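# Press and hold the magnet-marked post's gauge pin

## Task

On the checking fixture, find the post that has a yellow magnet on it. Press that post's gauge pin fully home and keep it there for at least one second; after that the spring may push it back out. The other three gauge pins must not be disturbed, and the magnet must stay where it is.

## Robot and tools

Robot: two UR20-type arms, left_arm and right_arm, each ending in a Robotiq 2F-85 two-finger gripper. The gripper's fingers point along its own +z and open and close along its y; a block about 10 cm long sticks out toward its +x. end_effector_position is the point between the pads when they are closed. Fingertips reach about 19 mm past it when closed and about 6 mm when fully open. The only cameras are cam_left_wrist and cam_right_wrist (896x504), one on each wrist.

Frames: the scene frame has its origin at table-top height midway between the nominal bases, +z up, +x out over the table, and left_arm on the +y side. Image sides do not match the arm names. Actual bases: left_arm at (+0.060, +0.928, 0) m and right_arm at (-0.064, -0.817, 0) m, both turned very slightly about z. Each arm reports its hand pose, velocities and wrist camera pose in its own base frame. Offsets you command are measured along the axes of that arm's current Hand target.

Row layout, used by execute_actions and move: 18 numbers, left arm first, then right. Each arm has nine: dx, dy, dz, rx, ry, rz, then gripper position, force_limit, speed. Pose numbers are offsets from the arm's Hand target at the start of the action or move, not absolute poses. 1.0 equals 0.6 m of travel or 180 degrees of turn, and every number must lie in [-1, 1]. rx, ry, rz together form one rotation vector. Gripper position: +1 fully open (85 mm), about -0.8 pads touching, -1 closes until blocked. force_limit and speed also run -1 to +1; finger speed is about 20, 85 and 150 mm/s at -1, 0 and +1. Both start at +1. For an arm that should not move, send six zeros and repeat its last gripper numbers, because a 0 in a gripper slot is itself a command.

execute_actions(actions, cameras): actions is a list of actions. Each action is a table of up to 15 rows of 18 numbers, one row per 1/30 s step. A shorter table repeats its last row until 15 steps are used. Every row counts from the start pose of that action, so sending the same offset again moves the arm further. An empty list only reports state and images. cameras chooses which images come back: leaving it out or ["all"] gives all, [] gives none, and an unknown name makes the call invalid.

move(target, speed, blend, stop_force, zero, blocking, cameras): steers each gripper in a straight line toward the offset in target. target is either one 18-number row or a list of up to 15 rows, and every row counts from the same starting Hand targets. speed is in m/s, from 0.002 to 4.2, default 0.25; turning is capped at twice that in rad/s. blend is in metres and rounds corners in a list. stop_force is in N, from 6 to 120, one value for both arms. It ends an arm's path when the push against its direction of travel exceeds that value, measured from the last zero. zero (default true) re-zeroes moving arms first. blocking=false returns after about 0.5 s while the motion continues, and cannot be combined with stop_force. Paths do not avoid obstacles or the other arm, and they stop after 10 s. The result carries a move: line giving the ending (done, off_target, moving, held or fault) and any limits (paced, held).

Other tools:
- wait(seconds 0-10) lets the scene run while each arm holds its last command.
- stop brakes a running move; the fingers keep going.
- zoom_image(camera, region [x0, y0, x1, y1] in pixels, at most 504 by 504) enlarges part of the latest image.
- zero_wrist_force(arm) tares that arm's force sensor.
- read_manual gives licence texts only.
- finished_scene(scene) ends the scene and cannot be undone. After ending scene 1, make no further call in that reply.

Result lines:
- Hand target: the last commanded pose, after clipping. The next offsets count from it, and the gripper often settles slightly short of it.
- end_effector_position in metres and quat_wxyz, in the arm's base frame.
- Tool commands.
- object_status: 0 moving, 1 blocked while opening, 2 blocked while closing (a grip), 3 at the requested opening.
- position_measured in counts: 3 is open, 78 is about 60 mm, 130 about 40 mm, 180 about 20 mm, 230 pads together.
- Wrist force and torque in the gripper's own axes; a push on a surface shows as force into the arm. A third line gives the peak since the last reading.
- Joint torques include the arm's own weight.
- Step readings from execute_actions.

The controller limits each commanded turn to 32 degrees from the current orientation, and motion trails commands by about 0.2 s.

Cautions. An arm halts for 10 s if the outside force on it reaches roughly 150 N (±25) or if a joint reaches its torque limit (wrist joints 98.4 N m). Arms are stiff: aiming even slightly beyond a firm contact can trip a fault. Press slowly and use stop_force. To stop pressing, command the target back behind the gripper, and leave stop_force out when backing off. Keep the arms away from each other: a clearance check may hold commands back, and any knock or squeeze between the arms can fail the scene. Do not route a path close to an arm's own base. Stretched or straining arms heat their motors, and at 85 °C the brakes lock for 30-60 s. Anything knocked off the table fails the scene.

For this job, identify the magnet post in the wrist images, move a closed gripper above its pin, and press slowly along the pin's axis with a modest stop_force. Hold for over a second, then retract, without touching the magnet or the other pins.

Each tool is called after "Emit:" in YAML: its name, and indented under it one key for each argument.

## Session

Emit:
execute_actions:
  actions: []

Scene clock: 0.00 s.
left_arm: end_effector_position=(+1.6020, +0.5513, +0.3701) position_measured=3 object_status=3 end_effector_quat_wxyz=(-0.049, +0.940, +0.190, +0.279) | right_arm: end_effector_position=(+0.4481, +0.4679, +0.3319) position_measured=3 object_status=3 end_effector_quat_wxyz=(-0.272, +0.502, +0.649, +0.503)
Joint positions: left_arm=[0.193 -0.686 0.985 -2.439 -1.472 -3.319] | right_arm=[4.007 -1.969 -2.772 1.193 2.076 2.519]
Joint velocities: within noise
Joint torques (N m): no reading
Motor temperatures (°C): left_arm=[24 35 26 38 34 34] | right_arm=[28 35 36 37 34 38]
Wrist force (N): no reading
Wrist torque (N m): no reading
Wrist force, peak (N): no reading
Hand target: left_arm +1.6020, +0.5513, +0.3701; -0.049, +0.940, +0.190, +0.279 | right_arm +0.4481, +0.4679, +0.3319; -0.272, +0.502, +0.649, +0.503
Tool commands: left_gripper/position=+1.0 left_gripper/force_limit=+1.0 left_gripper/speed=+1.0 right_gripper/position=+1.0 right_gripper/force_limit=+1.0 right_gripper/speed=+1.0
camera_calibration:
cam_left_wrist: T_world_to_cam=[[0.280319, -0.958405, -0.0536817, 0.116011], [-0.933413, -0.259108, -0.248199, 1.75322], [0.223966, 0.119682, -0.967221, 0.0591923], [0, 0, 0, 1]] pos_world=[1.5907, 0.558373, 0.498626]
cam_right_wrist: T_world_to_cam=[[0.956613, -0.13676, 0.257272, -0.433465], [0.120637, -0.61784, -0.776995, 0.502422], [0.265214, 0.774319, -0.574535, -0.162484], [0, 0, 0, 1]] pos_world=[0.39714, 0.37695, 0.408545]

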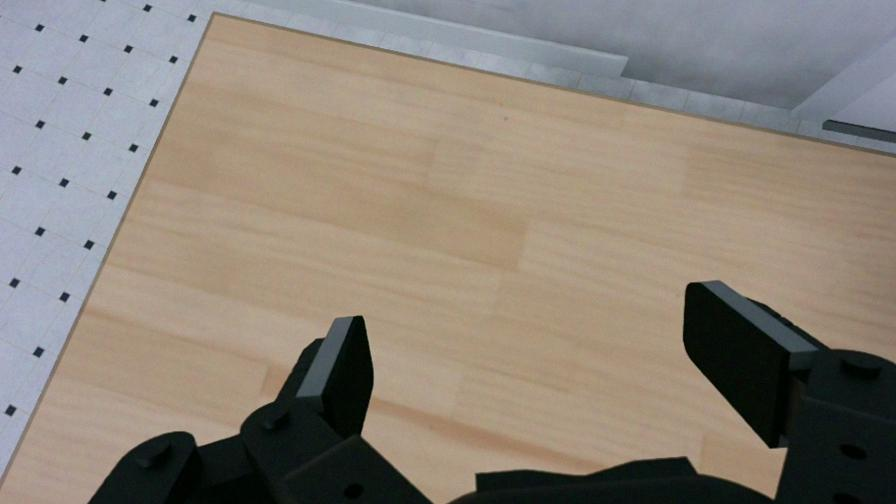

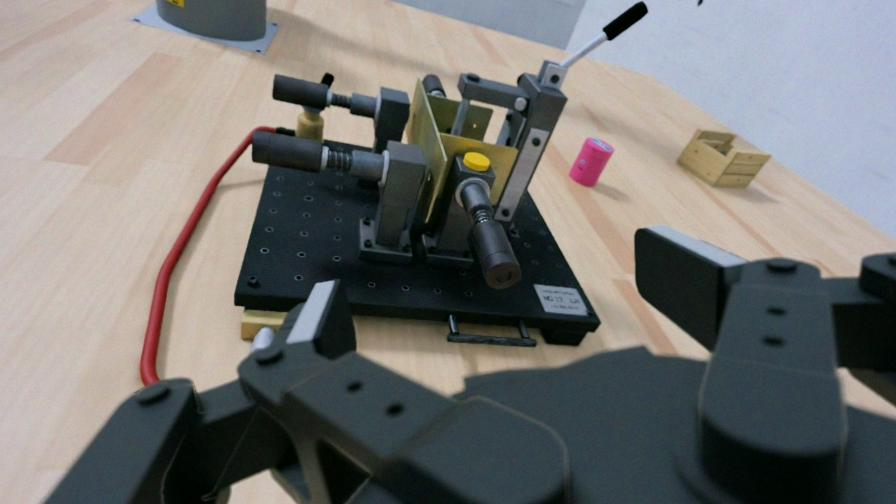

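Emit:
move:
  target: [0,0,0,0,0,0,1,1,1,-0.2017,0.0532,0.2667,0.1177,-0.3699,0.0604,-1,1,1]
  speed: 0.5
  cameras: ["cam_right_wrist"]

Scene clock: 2.87 s.
left_arm: end_effector_position=(+1.6020, +0.5513, +0.3701) position_measured=3 object_status=3 end_effector_quat_wxyz=(-0.049, +0.940, +0.190, +0.279) | right_arm: end_effector_position=(+0.5440, +0.5699, +0.1847) position_measured=234 object_status=3 end_effector_quat_wxyz=(+0.000, +0.694, +0.720, +0.000)
Joint positions: left_arm=[0.193 -0.686 0.985 -2.439 -1.472 -3.319] | right_arm=[4.208 -1.737 -2.292 -0.684 1.571 2.601]
Joint velocities: within noise
Joint torques (N m): left_arm=[-6.14 -271.09 -107.52 -11.22 0.84 -0.62] | right_arm=[24.8 82.72 92.52 4 -4.04 5.58]
Motor temperatures (°C): left_arm=[24 35 26 38 34 34] | right_arm=[28 35 36 37 34 38]
Wrist force (N): left_arm=[0.5 0.0 -0.3] | right_arm=[-0.3 2.6 0.2]
Wrist torque (N m): left_arm=[-0.01 -0.09 -0.01] | right_arm=[1.16 0.23 -0.71]
Wrist force, peak (N): left_arm=[0.6 -0.4 -0.5] | right_arm=[2.0 4.0 1.3]
Hand target: left_arm +1.6020, +0.5513, +0.3701; -0.049, +0.940, +0.190, +0.279 | right_arm +0.5440, +0.5699, +0.1847; +0.000, +0.694, +0.720, +0.000
Off the commanded pose: left_arm 0.000 m, 0 deg | right_arm 0.000 m, 0 deg.
move: done
camera_calibration:
cam_right_wrist: T_world_to_cam=[[0.989358, -0.127519, 0.070063, -0.461858], [-0.142344, -0.948031, 0.284561, 0.574615], [0.030135, -0.291506, -0.956094, 0.454362], [0, 0, 0, 1]] pos_world=[0.525044, 0.618306, 0.303259]
Images, in order (width x height): cam_right_wrist 896x504.

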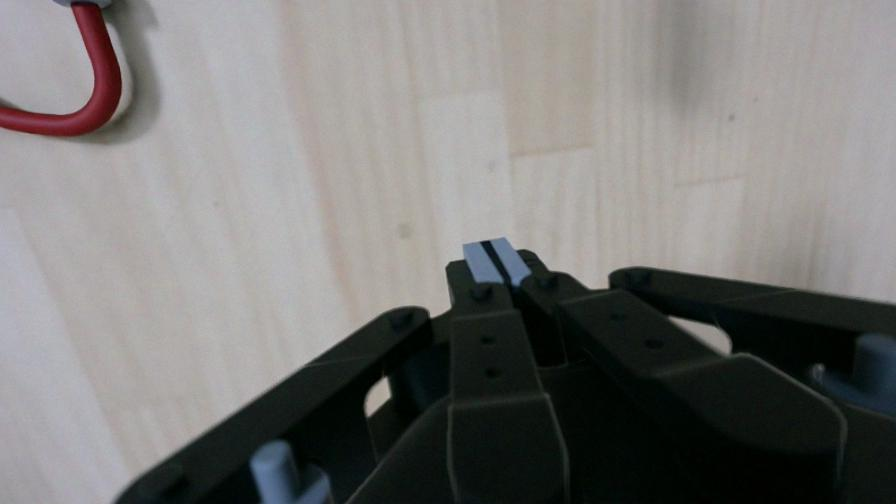

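Emit:
move:
  target: [0,0,0,0,0,0,1,1,1,0.063,0,0,0,0,0,-1,1,1]
  speed: 0.12
  cameras: ["cam_right_wrist"]

Scene clock: 4.00 s.
left_arm: end_effector_position=(+1.6020, +0.5513, +0.3701) position_measured=3 object_status=3 end_effector_quat_wxyz=(-0.049, +0.940, +0.190, +0.279) | right_arm: end_effector_position=(+0.5427, +0.6075, +0.1847) position_measured=234 object_status=3 end_effector_quat_wxyz=(+0.000, +0.694, +0.720, +0.000)
Joint positions: left_arm=[0.193 -0.686 0.985 -2.439 -1.472 -3.319] | right_arm=[4.233 -1.764 -2.256 -0.693 1.571 2.625]
Joint velocities: within noise
Joint torques (N m): left_arm=[4.01 -274.8 -103.27 -11.4 0.52 -1.23] | right_arm=[20.94 80.45 92.13 5.11 0.5 6.36]
Motor temperatures (°C): left_arm=[24 35 26 38 34 34] | right_arm=[28 35 36 37 34 38]
Wrist force (N): left_arm=[0.4 0.2 -0.4] | right_arm=[-0.5 1.9 0.6]
Wrist torque (N m): left_arm=[0.03 -0.08 -0.01] | right_arm=[1.16 0.24 -0.68]
Wrist force, peak (N): left_arm=[0.5 0.1 -0.3] | right_arm=[-1.6 2.4 0.5]
Hand target: left_arm +1.6020, +0.5513, +0.3701; -0.049, +0.940, +0.190, +0.279 | right_arm +0.5427, +0.6077, +0.1847; +0.000, +0.694, +0.720, +0.000
Off the commanded pose: left_arm 0.000 m, 0 deg | right_arm 0.000 m, 0 deg.
move: done
camera_calibration:
cam_right_wrist: T_world_to_cam=[[0.989372, -0.127412, 0.0700641, -0.455737], [-0.142249, -0.94798, 0.28478, 0.610034], [0.030135, -0.29172, -0.956029, 0.46542], [0, 0, 0, 1]] pos_world=[0.523644, 0.656006, 0.30316]
Images, in order (width x height): cam_right_wrist 896x504.

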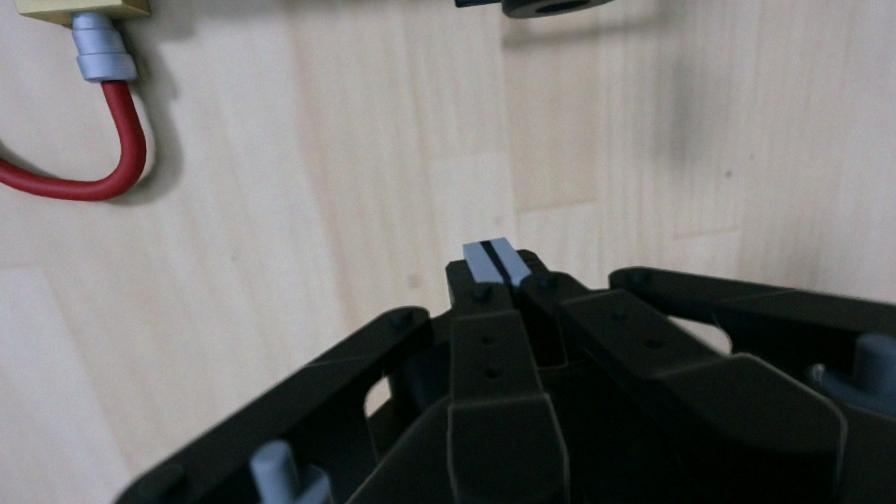

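Emit:
move:
  target: [0,0,0,0,0,0,1,1,1,0.053,0.039,0.033,0,0,0,-1,1,1]
  speed: 0.12
  cameras: ["cam_right_wrist"]

Scene clock: 5.80 s.
left_arm: end_effector_position=(+1.6020, +0.5513, +0.3701) position_measured=3 object_status=3 end_effector_quat_wxyz=(-0.049, +0.940, +0.190, +0.279) | right_arm: end_effector_position=(+0.5648, +0.6402, +0.1649) position_measured=234 object_status=3 end_effector_quat_wxyz=(+0.000, +0.694, +0.720, +0.000)
Joint positions: left_arm=[0.193 -0.686 0.985 -2.439 -1.472 -3.319] | right_arm=[4.227 -1.824 -2.214 -0.675 1.571 2.62]
Joint velocities: within noise
Joint torques (N m): left_arm=[-2.6 -276.73 -103.52 -11.72 1.24 -0.78] | right_arm=[-22.11 111.38 87.47 14.97 2.16 -7.24]
Motor temperatures (°C): left_arm=[24 35 26 38 34 34] | right_arm=[28 35 36 37 34 38]
Wrist force (N): left_arm=[0.4 -0.1 -0.5] | right_arm=[-1.6 2.4 0.1]
Wrist torque (N m): left_arm=[-0.02 -0.08 -0.01] | right_arm=[1.37 0.53 -0.68]
Wrist force, peak (N): left_arm=[0.6 -0.2 -0.5] | right_arm=[-0.8 2.9 1.4]
Hand target: left_arm +1.6020, +0.5513, +0.3701; -0.049, +0.940, +0.190, +0.279 | right_arm +0.5649, +0.6403, +0.1648; +0.000, +0.694, +0.720, +0.000
Off the commanded pose: left_arm 0.000 m, 0 deg | right_arm 0.000 m, 0 deg.
move: done
camera_calibration:
cam_right_wrist: T_world_to_cam=[[0.989372, -0.127412, 0.0700641, -0.472147], [-0.142249, -0.94798, 0.28478, 0.64983], [0.030135, -0.29172, -0.956029, 0.455361], [0, 0, 0, 1]] pos_world=[0.545844, 0.688706, 0.28336]
Images, in order (width x height): cam_right_wrist 896x504.

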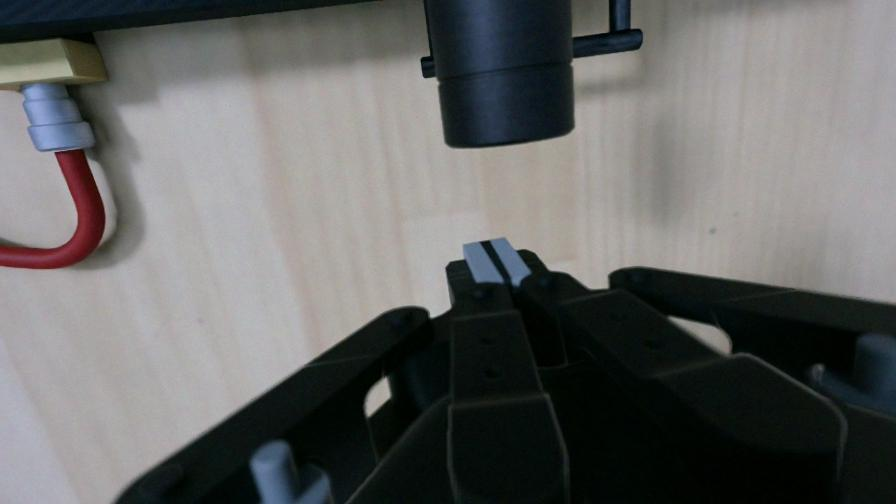

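Emit:
move:
  target: [0,0,0,0,0,0,1,1,1,0.04,0.007,0,0,0,0,-1,1,1]
  speed: 0.08
  cameras: []

Emit:
move:
  target: [0,0,0,0,0,0,1,1,1,0.08,0,0,0,0,0,-1,1,1]
  speed: 0.012
  stop_force: 32
  cameras: ["cam_right_wrist"]

Scene clock: 7.23 s.
left_arm: end_effector_position=(+1.6020, +0.5513, +0.3701) position_measured=3 object_status=3 end_effector_quat_wxyz=(-0.049, +0.940, +0.190, +0.279) | right_arm: end_effector_position=(+0.5682, +0.6643, +0.1648) position_measured=234 object_status=3 end_effector_quat_wxyz=(+0.000, +0.694, +0.720, +0.000)
Joint positions: left_arm=[0.193 -0.686 0.985 -2.439 -1.472 -3.319] | right_arm=[4.237 -1.843 -2.186 -0.684 1.571 2.629]
Joint velocities: within noise
Joint torques (N m): left_arm=[-1.08 -273.04 -102.1 -11.97 0.22 -0.23] | right_arm=[15.8 102.81 87.71 5.07 3.65 5.7]
Motor temperatures (°C): left_arm=[24 35 26 38 34 34] | right_arm=[28 35 36 37 34 38]
Wrist force (N): left_arm=[0.1 0.0 -0.5] | right_arm=[-1.3 2.5 -0.2]
Wrist torque (N m): left_arm=[0.00 -0.03 -0.01] | right_arm=[1.38 0.48 -0.71]
Wrist force, peak (N): left_arm=[0.3 0.5 -0.5] | right_arm=[-2.6 2.5 0.3]
Hand target: left_arm +1.6020, +0.5513, +0.3701; -0.049, +0.940, +0.190, +0.279 | right_arm +0.5682, +0.6644, +0.1648; +0.000, +0.694, +0.720, +0.000
Off the commanded pose: left_arm 0.000 m, 0 deg | right_arm 0.000 m, 0 deg.
move: done
No camera images: "cameras" was empty.

Scene clock: 10.73 s.
left_arm: end_effector_position=(+1.6020, +0.5513, +0.3701) position_measured=3 object_status=3 end_effector_quat_wxyz=(-0.049, +0.940, +0.190, +0.279) | right_arm: end_effector_position=(+0.5672, +0.6905, +0.1648) position_measured=234 object_status=3 end_effector_quat_wxyz=(+0.000, +0.694, +0.720, +0.000)
Joint positions: left_arm=[0.193 -0.686 0.985 -2.439 -1.472 -3.319] | right_arm=[4.251 -1.861 -2.159 -0.693 1.571 2.644]
Joint velocities: within noise
Joint torques (N m): left_arm=[0.97 -272.23 -102.08 -10.82 1.04 -0.5] | right_arm=[-7.7 150.97 81.13 19.57 5.25 -6.77]
Motor temperatures (°C): left_arm=[24 35 26 38 34 34] | right_arm=[28 35 36 37 34 38]
Wrist force (N): left_arm=[0.4 0.0 -0.2] | right_arm=[-20.2 1.0 5.4]
Wrist torque (N m): left_arm=[-0.01 -0.07 -0.01] | right_arm=[1.34 0.63 -0.60]
Wrist force, peak (N): left_arm=[0.6 -0.2 -0.5] | right_arm=[-56.8 3.6 -11.2]
Hand target: left_arm +1.6020, +0.5513, +0.3701; -0.049, +0.940, +0.190, +0.279 | right_arm +0.5672, +0.6904, +0.1648; +0.000, +0.694, +0.720, +0.000 (not the last commanded pose)
Off the commanded pose: left_arm 0.000 m, 0 deg | right_arm 0.022 m, 0 deg.
move: contact (right_arm)
camera_calibration:
cam_right_wrist: T_world_to_cam=[[0.989373, -0.127414, 0.070052, -0.468114], [-0.142244, -0.948008, 0.28469, 0.697832], [0.0301365, -0.291629, -0.956057, 0.469776], [0, 0, 0, 1]] pos_world=[0.548244, 0.738906, 0.28326]
Images, in order (width x height): cam_right_wrist 896x504.

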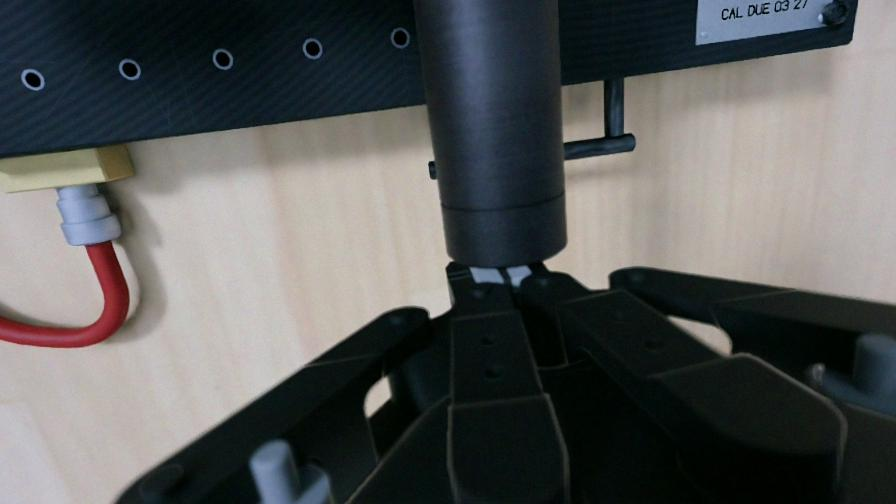

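Emit:
move:
  target: [0,0,0,0,0,0,1,1,1,0.02,0,0,0,0,0,-1,1,1]
  speed: 0.006
  stop_force: 25
  cameras: []

Emit:
wait:
  seconds: 1.2
  cameras: []

Scene clock: 13.40 s.
left_arm: end_effector_position=(+1.6020, +0.5513, +0.3701) position_measured=3 object_status=3 end_effector_quat_wxyz=(-0.049, +0.940, +0.190, +0.279) | right_arm: end_effector_position=(+0.5672, +0.6907, +0.1648) position_measured=234 object_status=3 end_effector_quat_wxyz=(+0.000, +0.694, +0.720, +0.000)
Joint positions: left_arm=[0.193 -0.686 0.985 -2.439 -1.472 -3.319] | right_arm=[4.252 -1.861 -2.159 -0.694 1.571 2.644]
Joint velocities: within noise
Joint torques (N m): left_arm=[-0.35 -278.13 -103.98 -11.49 0.95 0.21] | right_arm=[10.64 141.43 89.52 26.66 6.82 -2.77]
Motor temperatures (°C): left_arm=[24 35 26 38 34 34] | right_arm=[28 35 36 37 34 38]
Wrist force (N): left_arm=[0.1 -0.1 -0.5] | right_arm=[-48.9 2.1 -10.0]
Wrist torque (N m): left_arm=[-0.02 -0.02 -0.01] | right_arm=[1.27 1.01 -0.44]
Wrist force, peak (N): left_arm=[0.4 -0.5 -0.4] | right_arm=[-56.1 -0.8 -10.5]
Hand target: left_arm +1.6020, +0.5513, +0.3701; -0.049, +0.940, +0.190, +0.279 | right_arm +0.5672, +0.6906, +0.1648; +0.000, +0.694, +0.720, +0.000 (not the last commanded pose)
Off the commanded pose: left_arm 0.000 m, 0 deg | right_arm 0.012 m, 0 deg.
move: contact (right_arm)
No camera images: "cameras" was empty.

Scene clock: 14.60 s.
left_arm: end_effector_position=(+1.6020, +0.5513, +0.3701) position_measured=3 object_status=3 end_effector_quat_wxyz=(-0.049, +0.940, +0.190, +0.279) | right_arm: end_effector_position=(+0.5672, +0.6906, +0.1648) position_measured=234 object_status=3 end_effector_quat_wxyz=(+0.000, +0.694, +0.720, +0.000)
Joint positions: left_arm=[0.193 -0.686 0.985 -2.439 -1.472 -3.319] | right_arm=[4.252 -1.861 -2.159 -0.694 1.571 2.644]
Joint velocities: within noise
Joint torques (N m): left_arm=[1.45 -273.51 -104.87 -11.68 1.6 -1.25] | right_arm=[9.15 139.56 91 21.7 6.37 -5.81]
Motor temperatures (°C): left_arm=[24 35 26 38 34 34] | right_arm=[28 35 36 37 34 38]
Wrist force (N): left_arm=[0.0 0.1 -0.2] | right_arm=[-43.9 2.9 -5.9]
Wrist torque (N m): left_arm=[0.02 -0.01 -0.01] | right_arm=[1.30 0.92 -0.45]
Wrist force, peak (N): left_arm=[0.4 -0.2 -0.6] | right_arm=[-48.5 2.4 -9.7]
Hand target: left_arm +1.6020, +0.5513, +0.3701; -0.049, +0.940, +0.190, +0.279 | right_arm +0.5672, +0.6906, +0.1648; +0.000, +0.694, +0.720, +0.000 (not the last commanded pose)
Tool commands: left_gripper/position=+1.0 left_gripper/force_limit=+1.0 left_gripper/speed=+1.0 right_gripper/position=-1.0 right_gripper/force_limit=+1.0 right_gripper/speed=+1.0
Off the commanded pose: left_arm 0.000 m, 0 deg | right_arm 0.012 m, 0 deg.
wait: 1.20 s; at rest by 0.17 s
No camera images: "cameras" was empty.

Holding solidly; back off briefly and finish.

Emit:
move:
  target: [0,0,0,0,0,0,1,1,1,-0.05,0,0,0,0,0,-1,1,1]
  speed: 0.06
  cameras: []

Emit:
finished_scene:
  scene: 2

Scene clock: 15.63 s.
left_arm: end_effector_position=(+1.6020, +0.5513, +0.3701) position_measured=3 object_status=3 end_effector_quat_wxyz=(-0.049, +0.940, +0.190, +0.279) | right_arm: end_effector_position=(+0.5683, +0.6609, +0.1648) position_measured=234 object_status=3 end_effector_quat_wxyz=(+0.000, +0.694, +0.720, +0.000)
Joint positions: left_arm=[0.193 -0.686 0.985 -2.439 -1.472 -3.319] | right_arm=[4.235 -1.84 -2.19 -0.683 1.571 2.627]
Joint velocities: within noise
Joint torques (N m): left_arm=[0.05 -271.88 -103.66 -11.56 -0.17 -0.13] | right_arm=[-18.83 142.57 53.72 15.11 3.05 -7.19]
Motor temperatures (°C): left_arm=[24 35 26 38 34 34] | right_arm=[28 35 36 37 34 38]
Wrist force (N): left_arm=[0.1 -0.1 -0.4] | right_arm=[-0.3 2.2 1.4]
Wrist torque (N m): left_arm=[-0.02 -0.02 -0.01] | right_arm=[1.32 0.28 -0.70]
Wrist force, peak (N): left_arm=[0.4 -0.3 -0.5] | right_arm=[-44.0 2.9 -5.9]
Hand target: left_arm +1.6020, +0.5513, +0.3701; -0.049, +0.940, +0.190, +0.279 | right_arm +0.5683, +0.6606, +0.1648; +0.000, +0.694, +0.720, +0.000
Off the commanded pose: left_arm 0.000 m, 0 deg | right_arm 0.000 m, 0 deg.
move: done
No camera images: "cameras" was empty.

The scene is finished: the task was done.


## Next scene

The same job, from a new start.

Emit:
execute_actions:
  actions: []

Scene clock: 0.00 s.
left_arm: end_effector_position=(+0.3071, -0.4220, +0.1602) position_measured=3 object_status=3 end_effector_quat_wxyz=(+0.066, +0.956, -0.074, +0.275) | right_arm: end_effector_position=(+0.4900, -0.3027, +0.2369) position_measured=3 object_status=3 end_effector_quat_wxyz=(+0.548, -0.467, -0.511, -0.471)
Joint positions: left_arm=[-1.763 -1.739 2.857 -2.766 -1.003 1.555] | right_arm=[2.511 -2.074 -2.06 -2.212 2.389 -0.015]
Joint velocities: within noise
Joint torques (N m): no reading
Motor temperatures (°C): left_arm=[24 35 26 38 34 33] | right_arm=[28 35 35 36 33 38]
Wrist force (N): no reading
Wrist torque (N m): no reading
Wrist force, peak (N): no reading
Hand target: left_arm +0.3071, -0.4220, +0.1602; +0.066, +0.956, -0.074, +0.275 | right_arm +0.4900, -0.3027, +0.2369; +0.548, -0.467, -0.511, -0.471
Tool commands: left_gripper/position=+1.0 left_gripper/force_limit=+1.0 left_gripper/speed=+1.0 right_gripper/position=+1.0 right_gripper/force_limit=+1.0 right_gripper/speed=+1.0
camera_calibration:
cam_left_wrist: T_world_to_cam=[[-0.285835, -0.958093, 0.0188626, -0.30276], [-0.929607, 0.27245, -0.248197, 0.463413], [0.232657, -0.0884782, -0.968526, 0.172428], [0, 0, 0, 1]] pos_world=[0.304136, -0.401073, 0.28773]
cam_right_wrist: T_world_to_cam=[[0.978979, 0.0562001, -0.196068, -0.399553], [-0.174505, -0.266853, -0.947807, 0.238768], [-0.105588, 0.962097, -0.251436, 0.530477], [0, 0, 0, 1]] pos_world=[0.488832, -0.424199, 0.281347]

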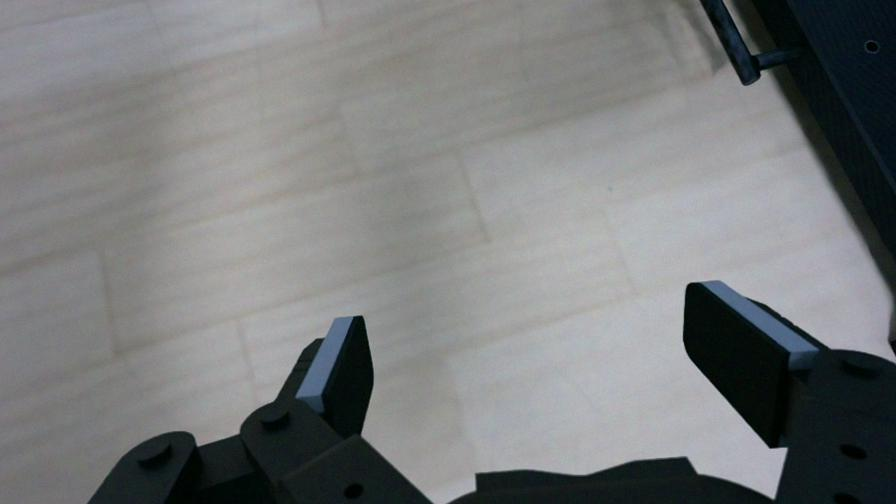

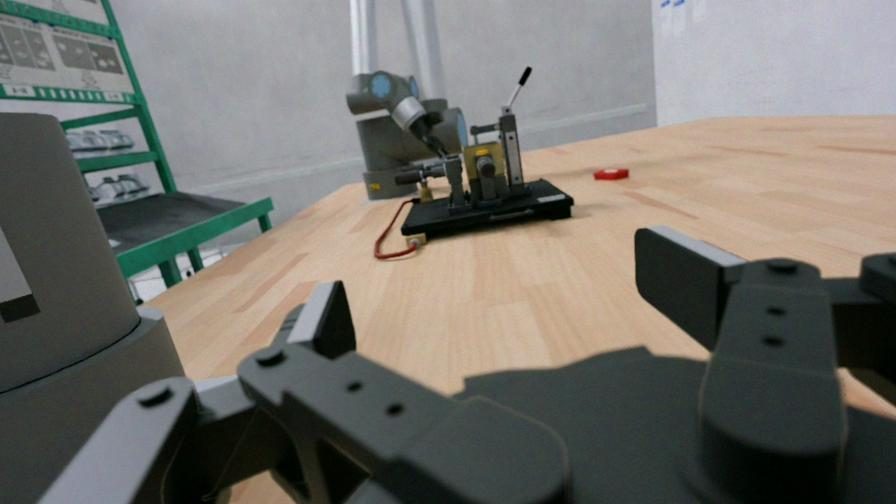

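Emit:
zoom_image:
  camera: "cam_right_wrist"
  region: [360, 50, 600, 260]

Scaled by 2.100 from the camera's 896x504 image, which has a finer 1280x720 frame.

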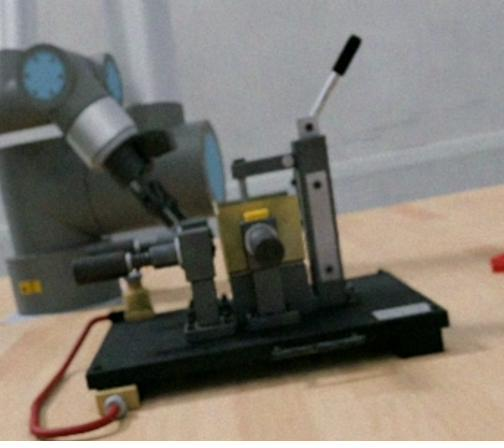

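Emit:
move:
  target: [0,0,0,0,0,0,1,1,1,0.068,0.279,0.944,-0.0412,-0.5121,0.0245,-1,1,1]
  speed: 0.6
  cameras: []

Emit:
move:
  target: [0,0,0,0,0,0,1,1,1,0.628,-0.148,0.02,0,0,0,-1,1,1]
  speed: 0.4
  cameras: ["cam_right_wrist"]

Scene clock: 3.57 s.
left_arm: end_effector_position=(+0.3071, -0.4220, +0.1602) position_measured=3 object_status=3 end_effector_quat_wxyz=(+0.066, +0.956, -0.074, +0.275) | right_arm: end_effector_position=(+0.5893, +0.2778, +0.2968) position_measured=234 object_status=3 end_effector_quat_wxyz=(+0.000, +0.710, +0.704, +0.000)
Joint positions: left_arm=[-1.763 -1.739 2.857 -2.766 -1.003 1.555] | right_arm=[3.896 -1.447 -2.375 -0.89 1.571 2.334]
Joint velocities: within noise
Joint torques (N m): left_arm=[1.19 -7.23 -55 -10.04 3.25 -0.94] | right_arm=[9.93 23.34 98.31 5.49 -3.71 6.17]
Motor temperatures (°C): left_arm=[24 35 26 38 34 33] | right_arm=[28 35 35 36 33 38]
Wrist force (N): left_arm=[0.1 -0.2 -0.1] | right_arm=[0.3 2.3 2.2]
Wrist torque (N m): left_arm=[-0.03 -0.01 0.00] | right_arm=[1.47 -0.19 -0.57]
Wrist force, peak (N): left_arm=[-0.1 -0.5 -0.2] | right_arm=[6.2 2.6 2.2]
Hand target: left_arm +0.3071, -0.4220, +0.1602; +0.066, +0.956, -0.074, +0.275 | right_arm +0.5894, +0.2778, +0.2968; +0.000, +0.710, +0.704, +0.000
Off the commanded pose: left_arm 0.000 m, 0 deg | right_arm 0.000 m, 0 deg.
move: done
No camera images: "cameras" was empty.

Scene clock: 5.17 s.
left_arm: end_effector_position=(+0.3071, -0.4220, +0.1602) position_measured=3 object_status=3 end_effector_quat_wxyz=(+0.066, +0.956, -0.074, +0.275) | right_arm: end_effector_position=(+0.5041, +0.6552, +0.2848) position_measured=234 object_status=3 end_effector_quat_wxyz=(+0.000, +0.710, +0.704, +0.000)
Joint positions: left_arm=[-1.763 -1.739 2.857 -2.766 -1.003 1.555] | right_arm=[4.302 -1.673 -2.174 -0.865 1.571 2.741]
Joint velocities: within noise
Joint torques (N m): left_arm=[-0.45 -16.29 -54.31 -9.57 3.99 -1.27] | right_arm=[21.39 70.41 97.69 5.47 -4.02 6.23]
Motor temperatures (°C): left_arm=[24 35 26 38 34 33] | right_arm=[28 35 35 36 33 38]
Wrist force (N): left_arm=[-0.1 0.1 0.0] | right_arm=[-0.6 2.5 2.0]
Wrist torque (N m): left_arm=[0.03 0.02 0.00] | right_arm=[1.41 0.16 -0.47]
Wrist force, peak (N): left_arm=[0.2 -0.3 -0.4] | right_arm=[-3.9 3.5 2.0]
Hand target: left_arm +0.3071, -0.4220, +0.1602; +0.066, +0.956, -0.074, +0.275 | right_arm +0.5041, +0.6555, +0.2848; +0.000, +0.710, +0.704, +0.000
Off the commanded pose: left_arm 0.000 m, 0 deg | right_arm 0.000 m, 0 deg.
move: done
camera_calibration:
cam_right_wrist: T_world_to_cam=[[0.982417, -0.172791, 0.0707122, -0.385495], [-0.185883, -0.940643, 0.283969, 0.638649], [0.0174476, -0.29212, -0.956222, 0.582872], [0, 0, 0, 1]] pos_world=[0.487261, 0.7044, 0.403257]
Images, in order (width x height): cam_right_wrist 896x504.

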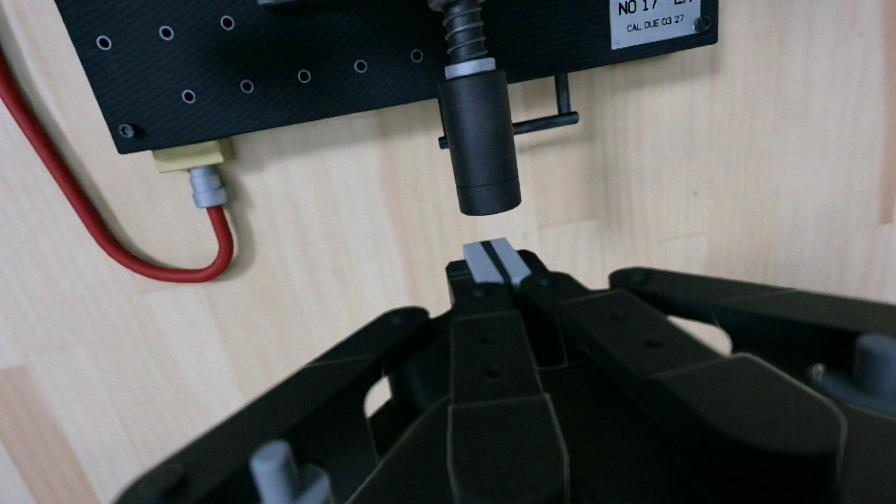

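Emit:
move:
  target: [0,0,0,0,0,0,1,1,1,-0.0715,0.0257,0.198,0,0,0,-1,1,1]
  speed: 0.2
  cameras: ["cam_right_wrist"]

Scene clock: 6.77 s.
left_arm: end_effector_position=(+0.3071, -0.4220, +0.1602) position_measured=3 object_status=3 end_effector_quat_wxyz=(+0.066, +0.956, -0.074, +0.275) | right_arm: end_effector_position=(+0.5191, +0.6125, +0.1661) position_measured=234 object_status=3 end_effector_quat_wxyz=(+0.000, +0.710, +0.704, +0.000)
Joint positions: left_arm=[-1.763 -1.739 2.857 -2.766 -1.003 1.555] | right_arm=[4.262 -1.774 -2.283 -0.655 1.571 2.701]
Joint velocities: within noise
Joint torques (N m): left_arm=[4.92 -9.51 -52.85 -10.08 3.46 -0.62] | right_arm=[-22.63 83.65 59.89 15.41 3.54 -7.71]
Motor temperatures (°C): left_arm=[24 35 26 38 34 33] | right_arm=[28 35 35 36 33 38]
Wrist force (N): left_arm=[0.1 0.0 -0.1] | right_arm=[-1.1 2.1 1.5]
Wrist torque (N m): left_arm=[0.01 -0.01 0.00] | right_arm=[1.44 0.14 -0.40]
Wrist force, peak (N): left_arm=[0.4 0.1 -0.4] | right_arm=[-1.6 2.6 4.2]
Hand target: left_arm +0.3071, -0.4220, +0.1602; +0.066, +0.956, -0.074, +0.275 | right_arm +0.5191, +0.6124, +0.1660; +0.000, +0.710, +0.704, +0.000
Off the commanded pose: left_arm 0.000 m, 0 deg | right_arm 0.000 m, 0 deg.
move: done
camera_calibration:
cam_right_wrist: T_world_to_cam=[[0.982417, -0.172791, 0.0707122, -0.399216], [-0.185883, -0.940643, 0.283969, 0.634979], [0.0174476, -0.29212, -0.956222, 0.456633], [0, 0, 0, 1]] pos_world=[0.502261, 0.6617, 0.284557]
Images, in order (width x height): cam_right_wrist 896x504.

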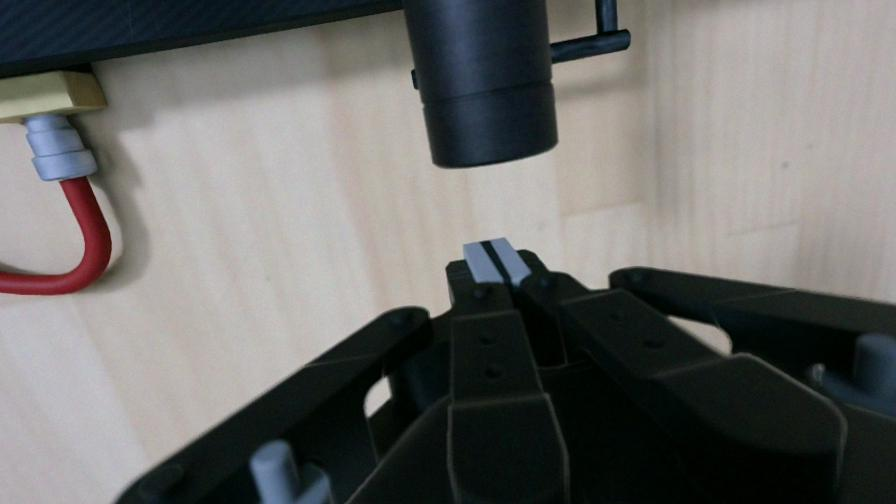

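Emit:
move:
  target:
    - [0,0,0,0,0,0,1,1,1,0.0383,0,0,0,0,0,-1,1,1]
    - [0,0,0,0,0,0,1,1,1,0.12,0,0,0,0,0,-1,1,1]
  speed: [0.06, 0.01]
  stop_force: 42
  cameras: ["cam_right_wrist"]

Emit:
wait:
  seconds: 0.8
  cameras: []

Scene clock: 12.63 s.
left_arm: end_effector_position=(+0.3071, -0.4220, +0.1602) position_measured=3 object_status=3 end_effector_quat_wxyz=(+0.066, +0.956, -0.074, +0.275) | right_arm: end_effector_position=(+0.5195, +0.6587, +0.1659) position_measured=234 object_status=3 end_effector_quat_wxyz=(+0.000, +0.710, +0.704, +0.000)
Joint positions: left_arm=[-1.763 -1.739 2.857 -2.766 -1.003 1.555] | right_arm=[4.287 -1.809 -2.235 -0.669 1.571 2.725]
Joint velocities: within noise
Joint torques (N m): left_arm=[-0.96 -16.3 -53.45 -9.27 3.59 -0.99] | right_arm=[1.65 139.83 92 23.29 10.52 -7.54]
Motor temperatures (°C): left_arm=[24 35 26 38 34 33] | right_arm=[28 35 35 36 33 38]
Wrist force (N): left_arm=[0.2 -0.1 -0.2] | right_arm=[-33.7 6.7 9.8]
Wrist torque (N m): left_arm=[0.00 -0.02 0.00] | right_arm=[1.51 0.31 -0.50]
Wrist force, peak (N): left_arm=[0.2 -0.1 -0.5] | right_arm=[-61.8 2.8 -11.2]
Hand target: left_arm +0.3071, -0.4220, +0.1602; +0.066, +0.956, -0.074, +0.275 | right_arm +0.5195, +0.6587, +0.1659; +0.000, +0.710, +0.704, +0.000 (not the last commanded pose)
Off the commanded pose: left_arm 0.000 m, 0 deg | right_arm 0.026 m, 0 deg.
move: contact (right_arm); path passed 1 of 2 targets
camera_calibration:
cam_right_wrist: T_world_to_cam=[[0.982418, -0.172819, 0.0706353, -0.391676], [-0.185889, -0.940609, 0.284076, 0.678507], [0.0173466, -0.292212, -0.956196, 0.470133], [0, 0, 0, 1]] pos_world=[0.502761, 0.707899, 0.284458]
Images, in order (width x height): cam_right_wrist 896x504.

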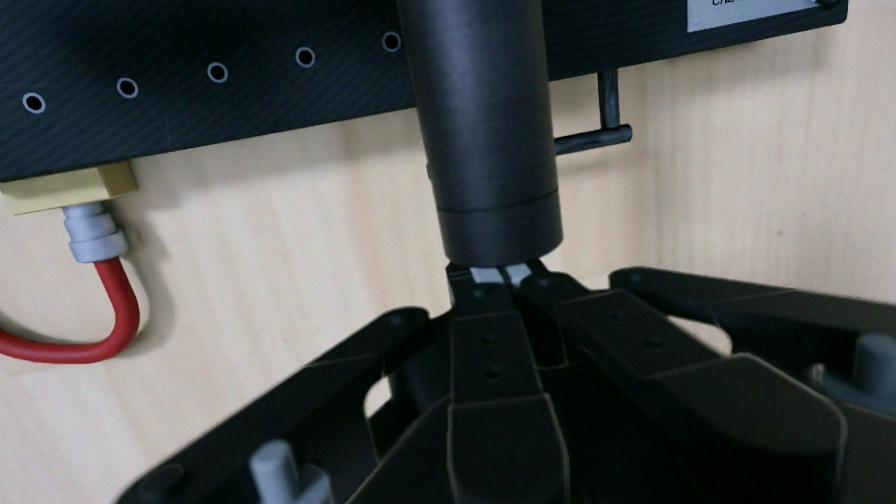

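Scene clock: 13.43 s.
left_arm: end_effector_position=(+0.3071, -0.4220, +0.1602) position_measured=3 object_status=3 end_effector_quat_wxyz=(+0.066, +0.956, -0.074, +0.275) | right_arm: end_effector_position=(+0.5195, +0.6587, +0.1659) position_measured=234 object_status=3 end_effector_quat_wxyz=(+0.000, +0.710, +0.704, +0.000)
Joint positions: left_arm=[-1.763 -1.739 2.857 -2.766 -1.003 1.555] | right_arm=[4.287 -1.809 -2.235 -0.669 1.571 2.725]
Joint velocities: within noise
Joint torques (N m): left_arm=[-4.63 -12.46 -55.77 -9.72 4.02 -1.4] | right_arm=[-0.63 138.96 92 18.93 8.99 -7.14]
Motor temperatures (°C): left_arm=[24 35 26 38 34 33] | right_arm=[28 35 35 36 33 38]
Wrist force (N): left_arm=[0.0 0.1 -0.2] | right_arm=[-33.1 6.4 10.6]
Wrist torque (N m): left_arm=[0.02 0.00 0.00] | right_arm=[1.55 0.30 -0.51]
Wrist force, peak (N): left_arm=[-0.5 -0.1 -0.2] | right_arm=[-33.4 6.5 11.0]
Hand target: left_arm +0.3071, -0.4220, +0.1602; +0.066, +0.956, -0.074, +0.275 | right_arm +0.5195, +0.6587, +0.1659; +0.000, +0.710, +0.704, +0.000 (not the last commanded pose)
Tool commands: left_gripper/position=+1.0 left_gripper/force_limit=+1.0 left_gripper/speed=+1.0 right_gripper/position=-1.0 right_gripper/force_limit=+1.0 right_gripper/speed=+1.0
Off the commanded pose: left_arm 0.000 m, 0 deg | right_arm 0.026 m, 0 deg.
wait: 0.80 s; at rest by 0.17 s
No camera images: "cameras" was empty.

Emit:
wait:
  seconds: 0.5
  cameras: []

Emit:
move:
  target: [0,0,0,0,0,0,1,1,1,-0.05,0,0,0,0,0,-1,1,1]
  speed: 0.06
  cameras: []

Emit:
finished_scene:
  scene: 3

Scene clock: 14.27 s.
left_arm: end_effector_position=(+0.3071, -0.4220, +0.1602) position_measured=3 object_status=3 end_effector_quat_wxyz=(+0.066, +0.956, -0.074, +0.275) | right_arm: end_effector_position=(+0.5195, +0.6587, +0.1659) position_measured=234 object_status=3 end_effector_quat_wxyz=(+0.000, +0.710, +0.704, +0.000)
Joint positions: left_arm=[-1.763 -1.739 2.857 -2.766 -1.003 1.555] | right_arm=[4.287 -1.809 -2.235 -0.669 1.571 2.725]
Joint velocities: within noise
Joint torques (N m): left_arm=[-3.84 -9.13 -55.7 -9.6 3.49 -0.52] | right_arm=[1.25 141.79 94.36 17.69 6.76 -6.96]
Motor temperatures (°C): left_arm=[24 35 26 38 34 33] | right_arm=[28 35 35 36 33 38]
Wrist force (N): left_arm=[0.0 -0.1 -0.4] | right_arm=[-32.9 6.2 10.4]
Wrist torque (N m): left_arm=[0.00 0.01 0.00] | right_arm=[1.52 0.30 -0.51]
Wrist force, peak (N): left_arm=[0.4 -0.1 0.0] | right_arm=[-33.2 6.2 11.0]
Hand target: left_arm +0.3071, -0.4220, +0.1602; +0.066, +0.956, -0.074, +0.275 | right_arm +0.5195, +0.6587, +0.1659; +0.000, +0.710, +0.704, +0.000 (not the last commanded pose)
Tool commands: left_gripper/position=+1.0 left_gripper/force_limit=+1.0 left_gripper/speed=+1.0 right_gripper/position=-1.0 right_gripper/force_limit=+1.0 right_gripper/speed=+1.0
Off the commanded pose: left_arm 0.000 m, 0 deg | right_arm 0.026 m, 0 deg.
wait: 0.50 s; at rest from the start
No camera images: "cameras" was empty.

Scene clock: 15.13 s.
left_arm: end_effector_position=(+0.3071, -0.4220, +0.1602) position_measured=3 object_status=3 end_effector_quat_wxyz=(+0.066, +0.956, -0.074, +0.275) | right_arm: end_effector_position=(+0.5193, +0.6289, +0.1660) position_measured=234 object_status=3 end_effector_quat_wxyz=(+0.000, +0.710, +0.704, +0.000)
Joint positions: left_arm=[-1.763 -1.739 2.857 -2.766 -1.003 1.555] | right_arm=[4.271 -1.786 -2.266 -0.66 1.571 2.71]
Joint velocities: within noise
Joint torques (N m): left_arm=[-0.7 -11.99 -54.53 -9.66 3.63 -0.96] | right_arm=[-10.46 130.51 59.51 13.16 2.85 -5.71]
Motor temperatures (°C): left_arm=[24 35 26 38 34 33] | right_arm=[28 35 35 36 33 38]
Wrist force (N): left_arm=[0.1 -0.1 -0.1] | right_arm=[-1.9 1.7 2.1]
Wrist torque (N m): left_arm=[-0.01 -0.01 0.01] | right_arm=[1.39 0.32 -0.38]
Wrist force, peak (N): left_arm=[0.0 0.4 -0.3] | right_arm=[-33.3 5.8 9.9]
Hand target: left_arm +0.3071, -0.4220, +0.1602; +0.066, +0.956, -0.074, +0.275 | right_arm +0.5193, +0.6287, +0.1659; +0.000, +0.710, +0.704, +0.000
Off the commanded pose: left_arm 0.000 m, 0 deg | right_arm 0.000 m, 0 deg.
move: done
No camera images: "cameras" was empty.

The scene is finished: the task was done.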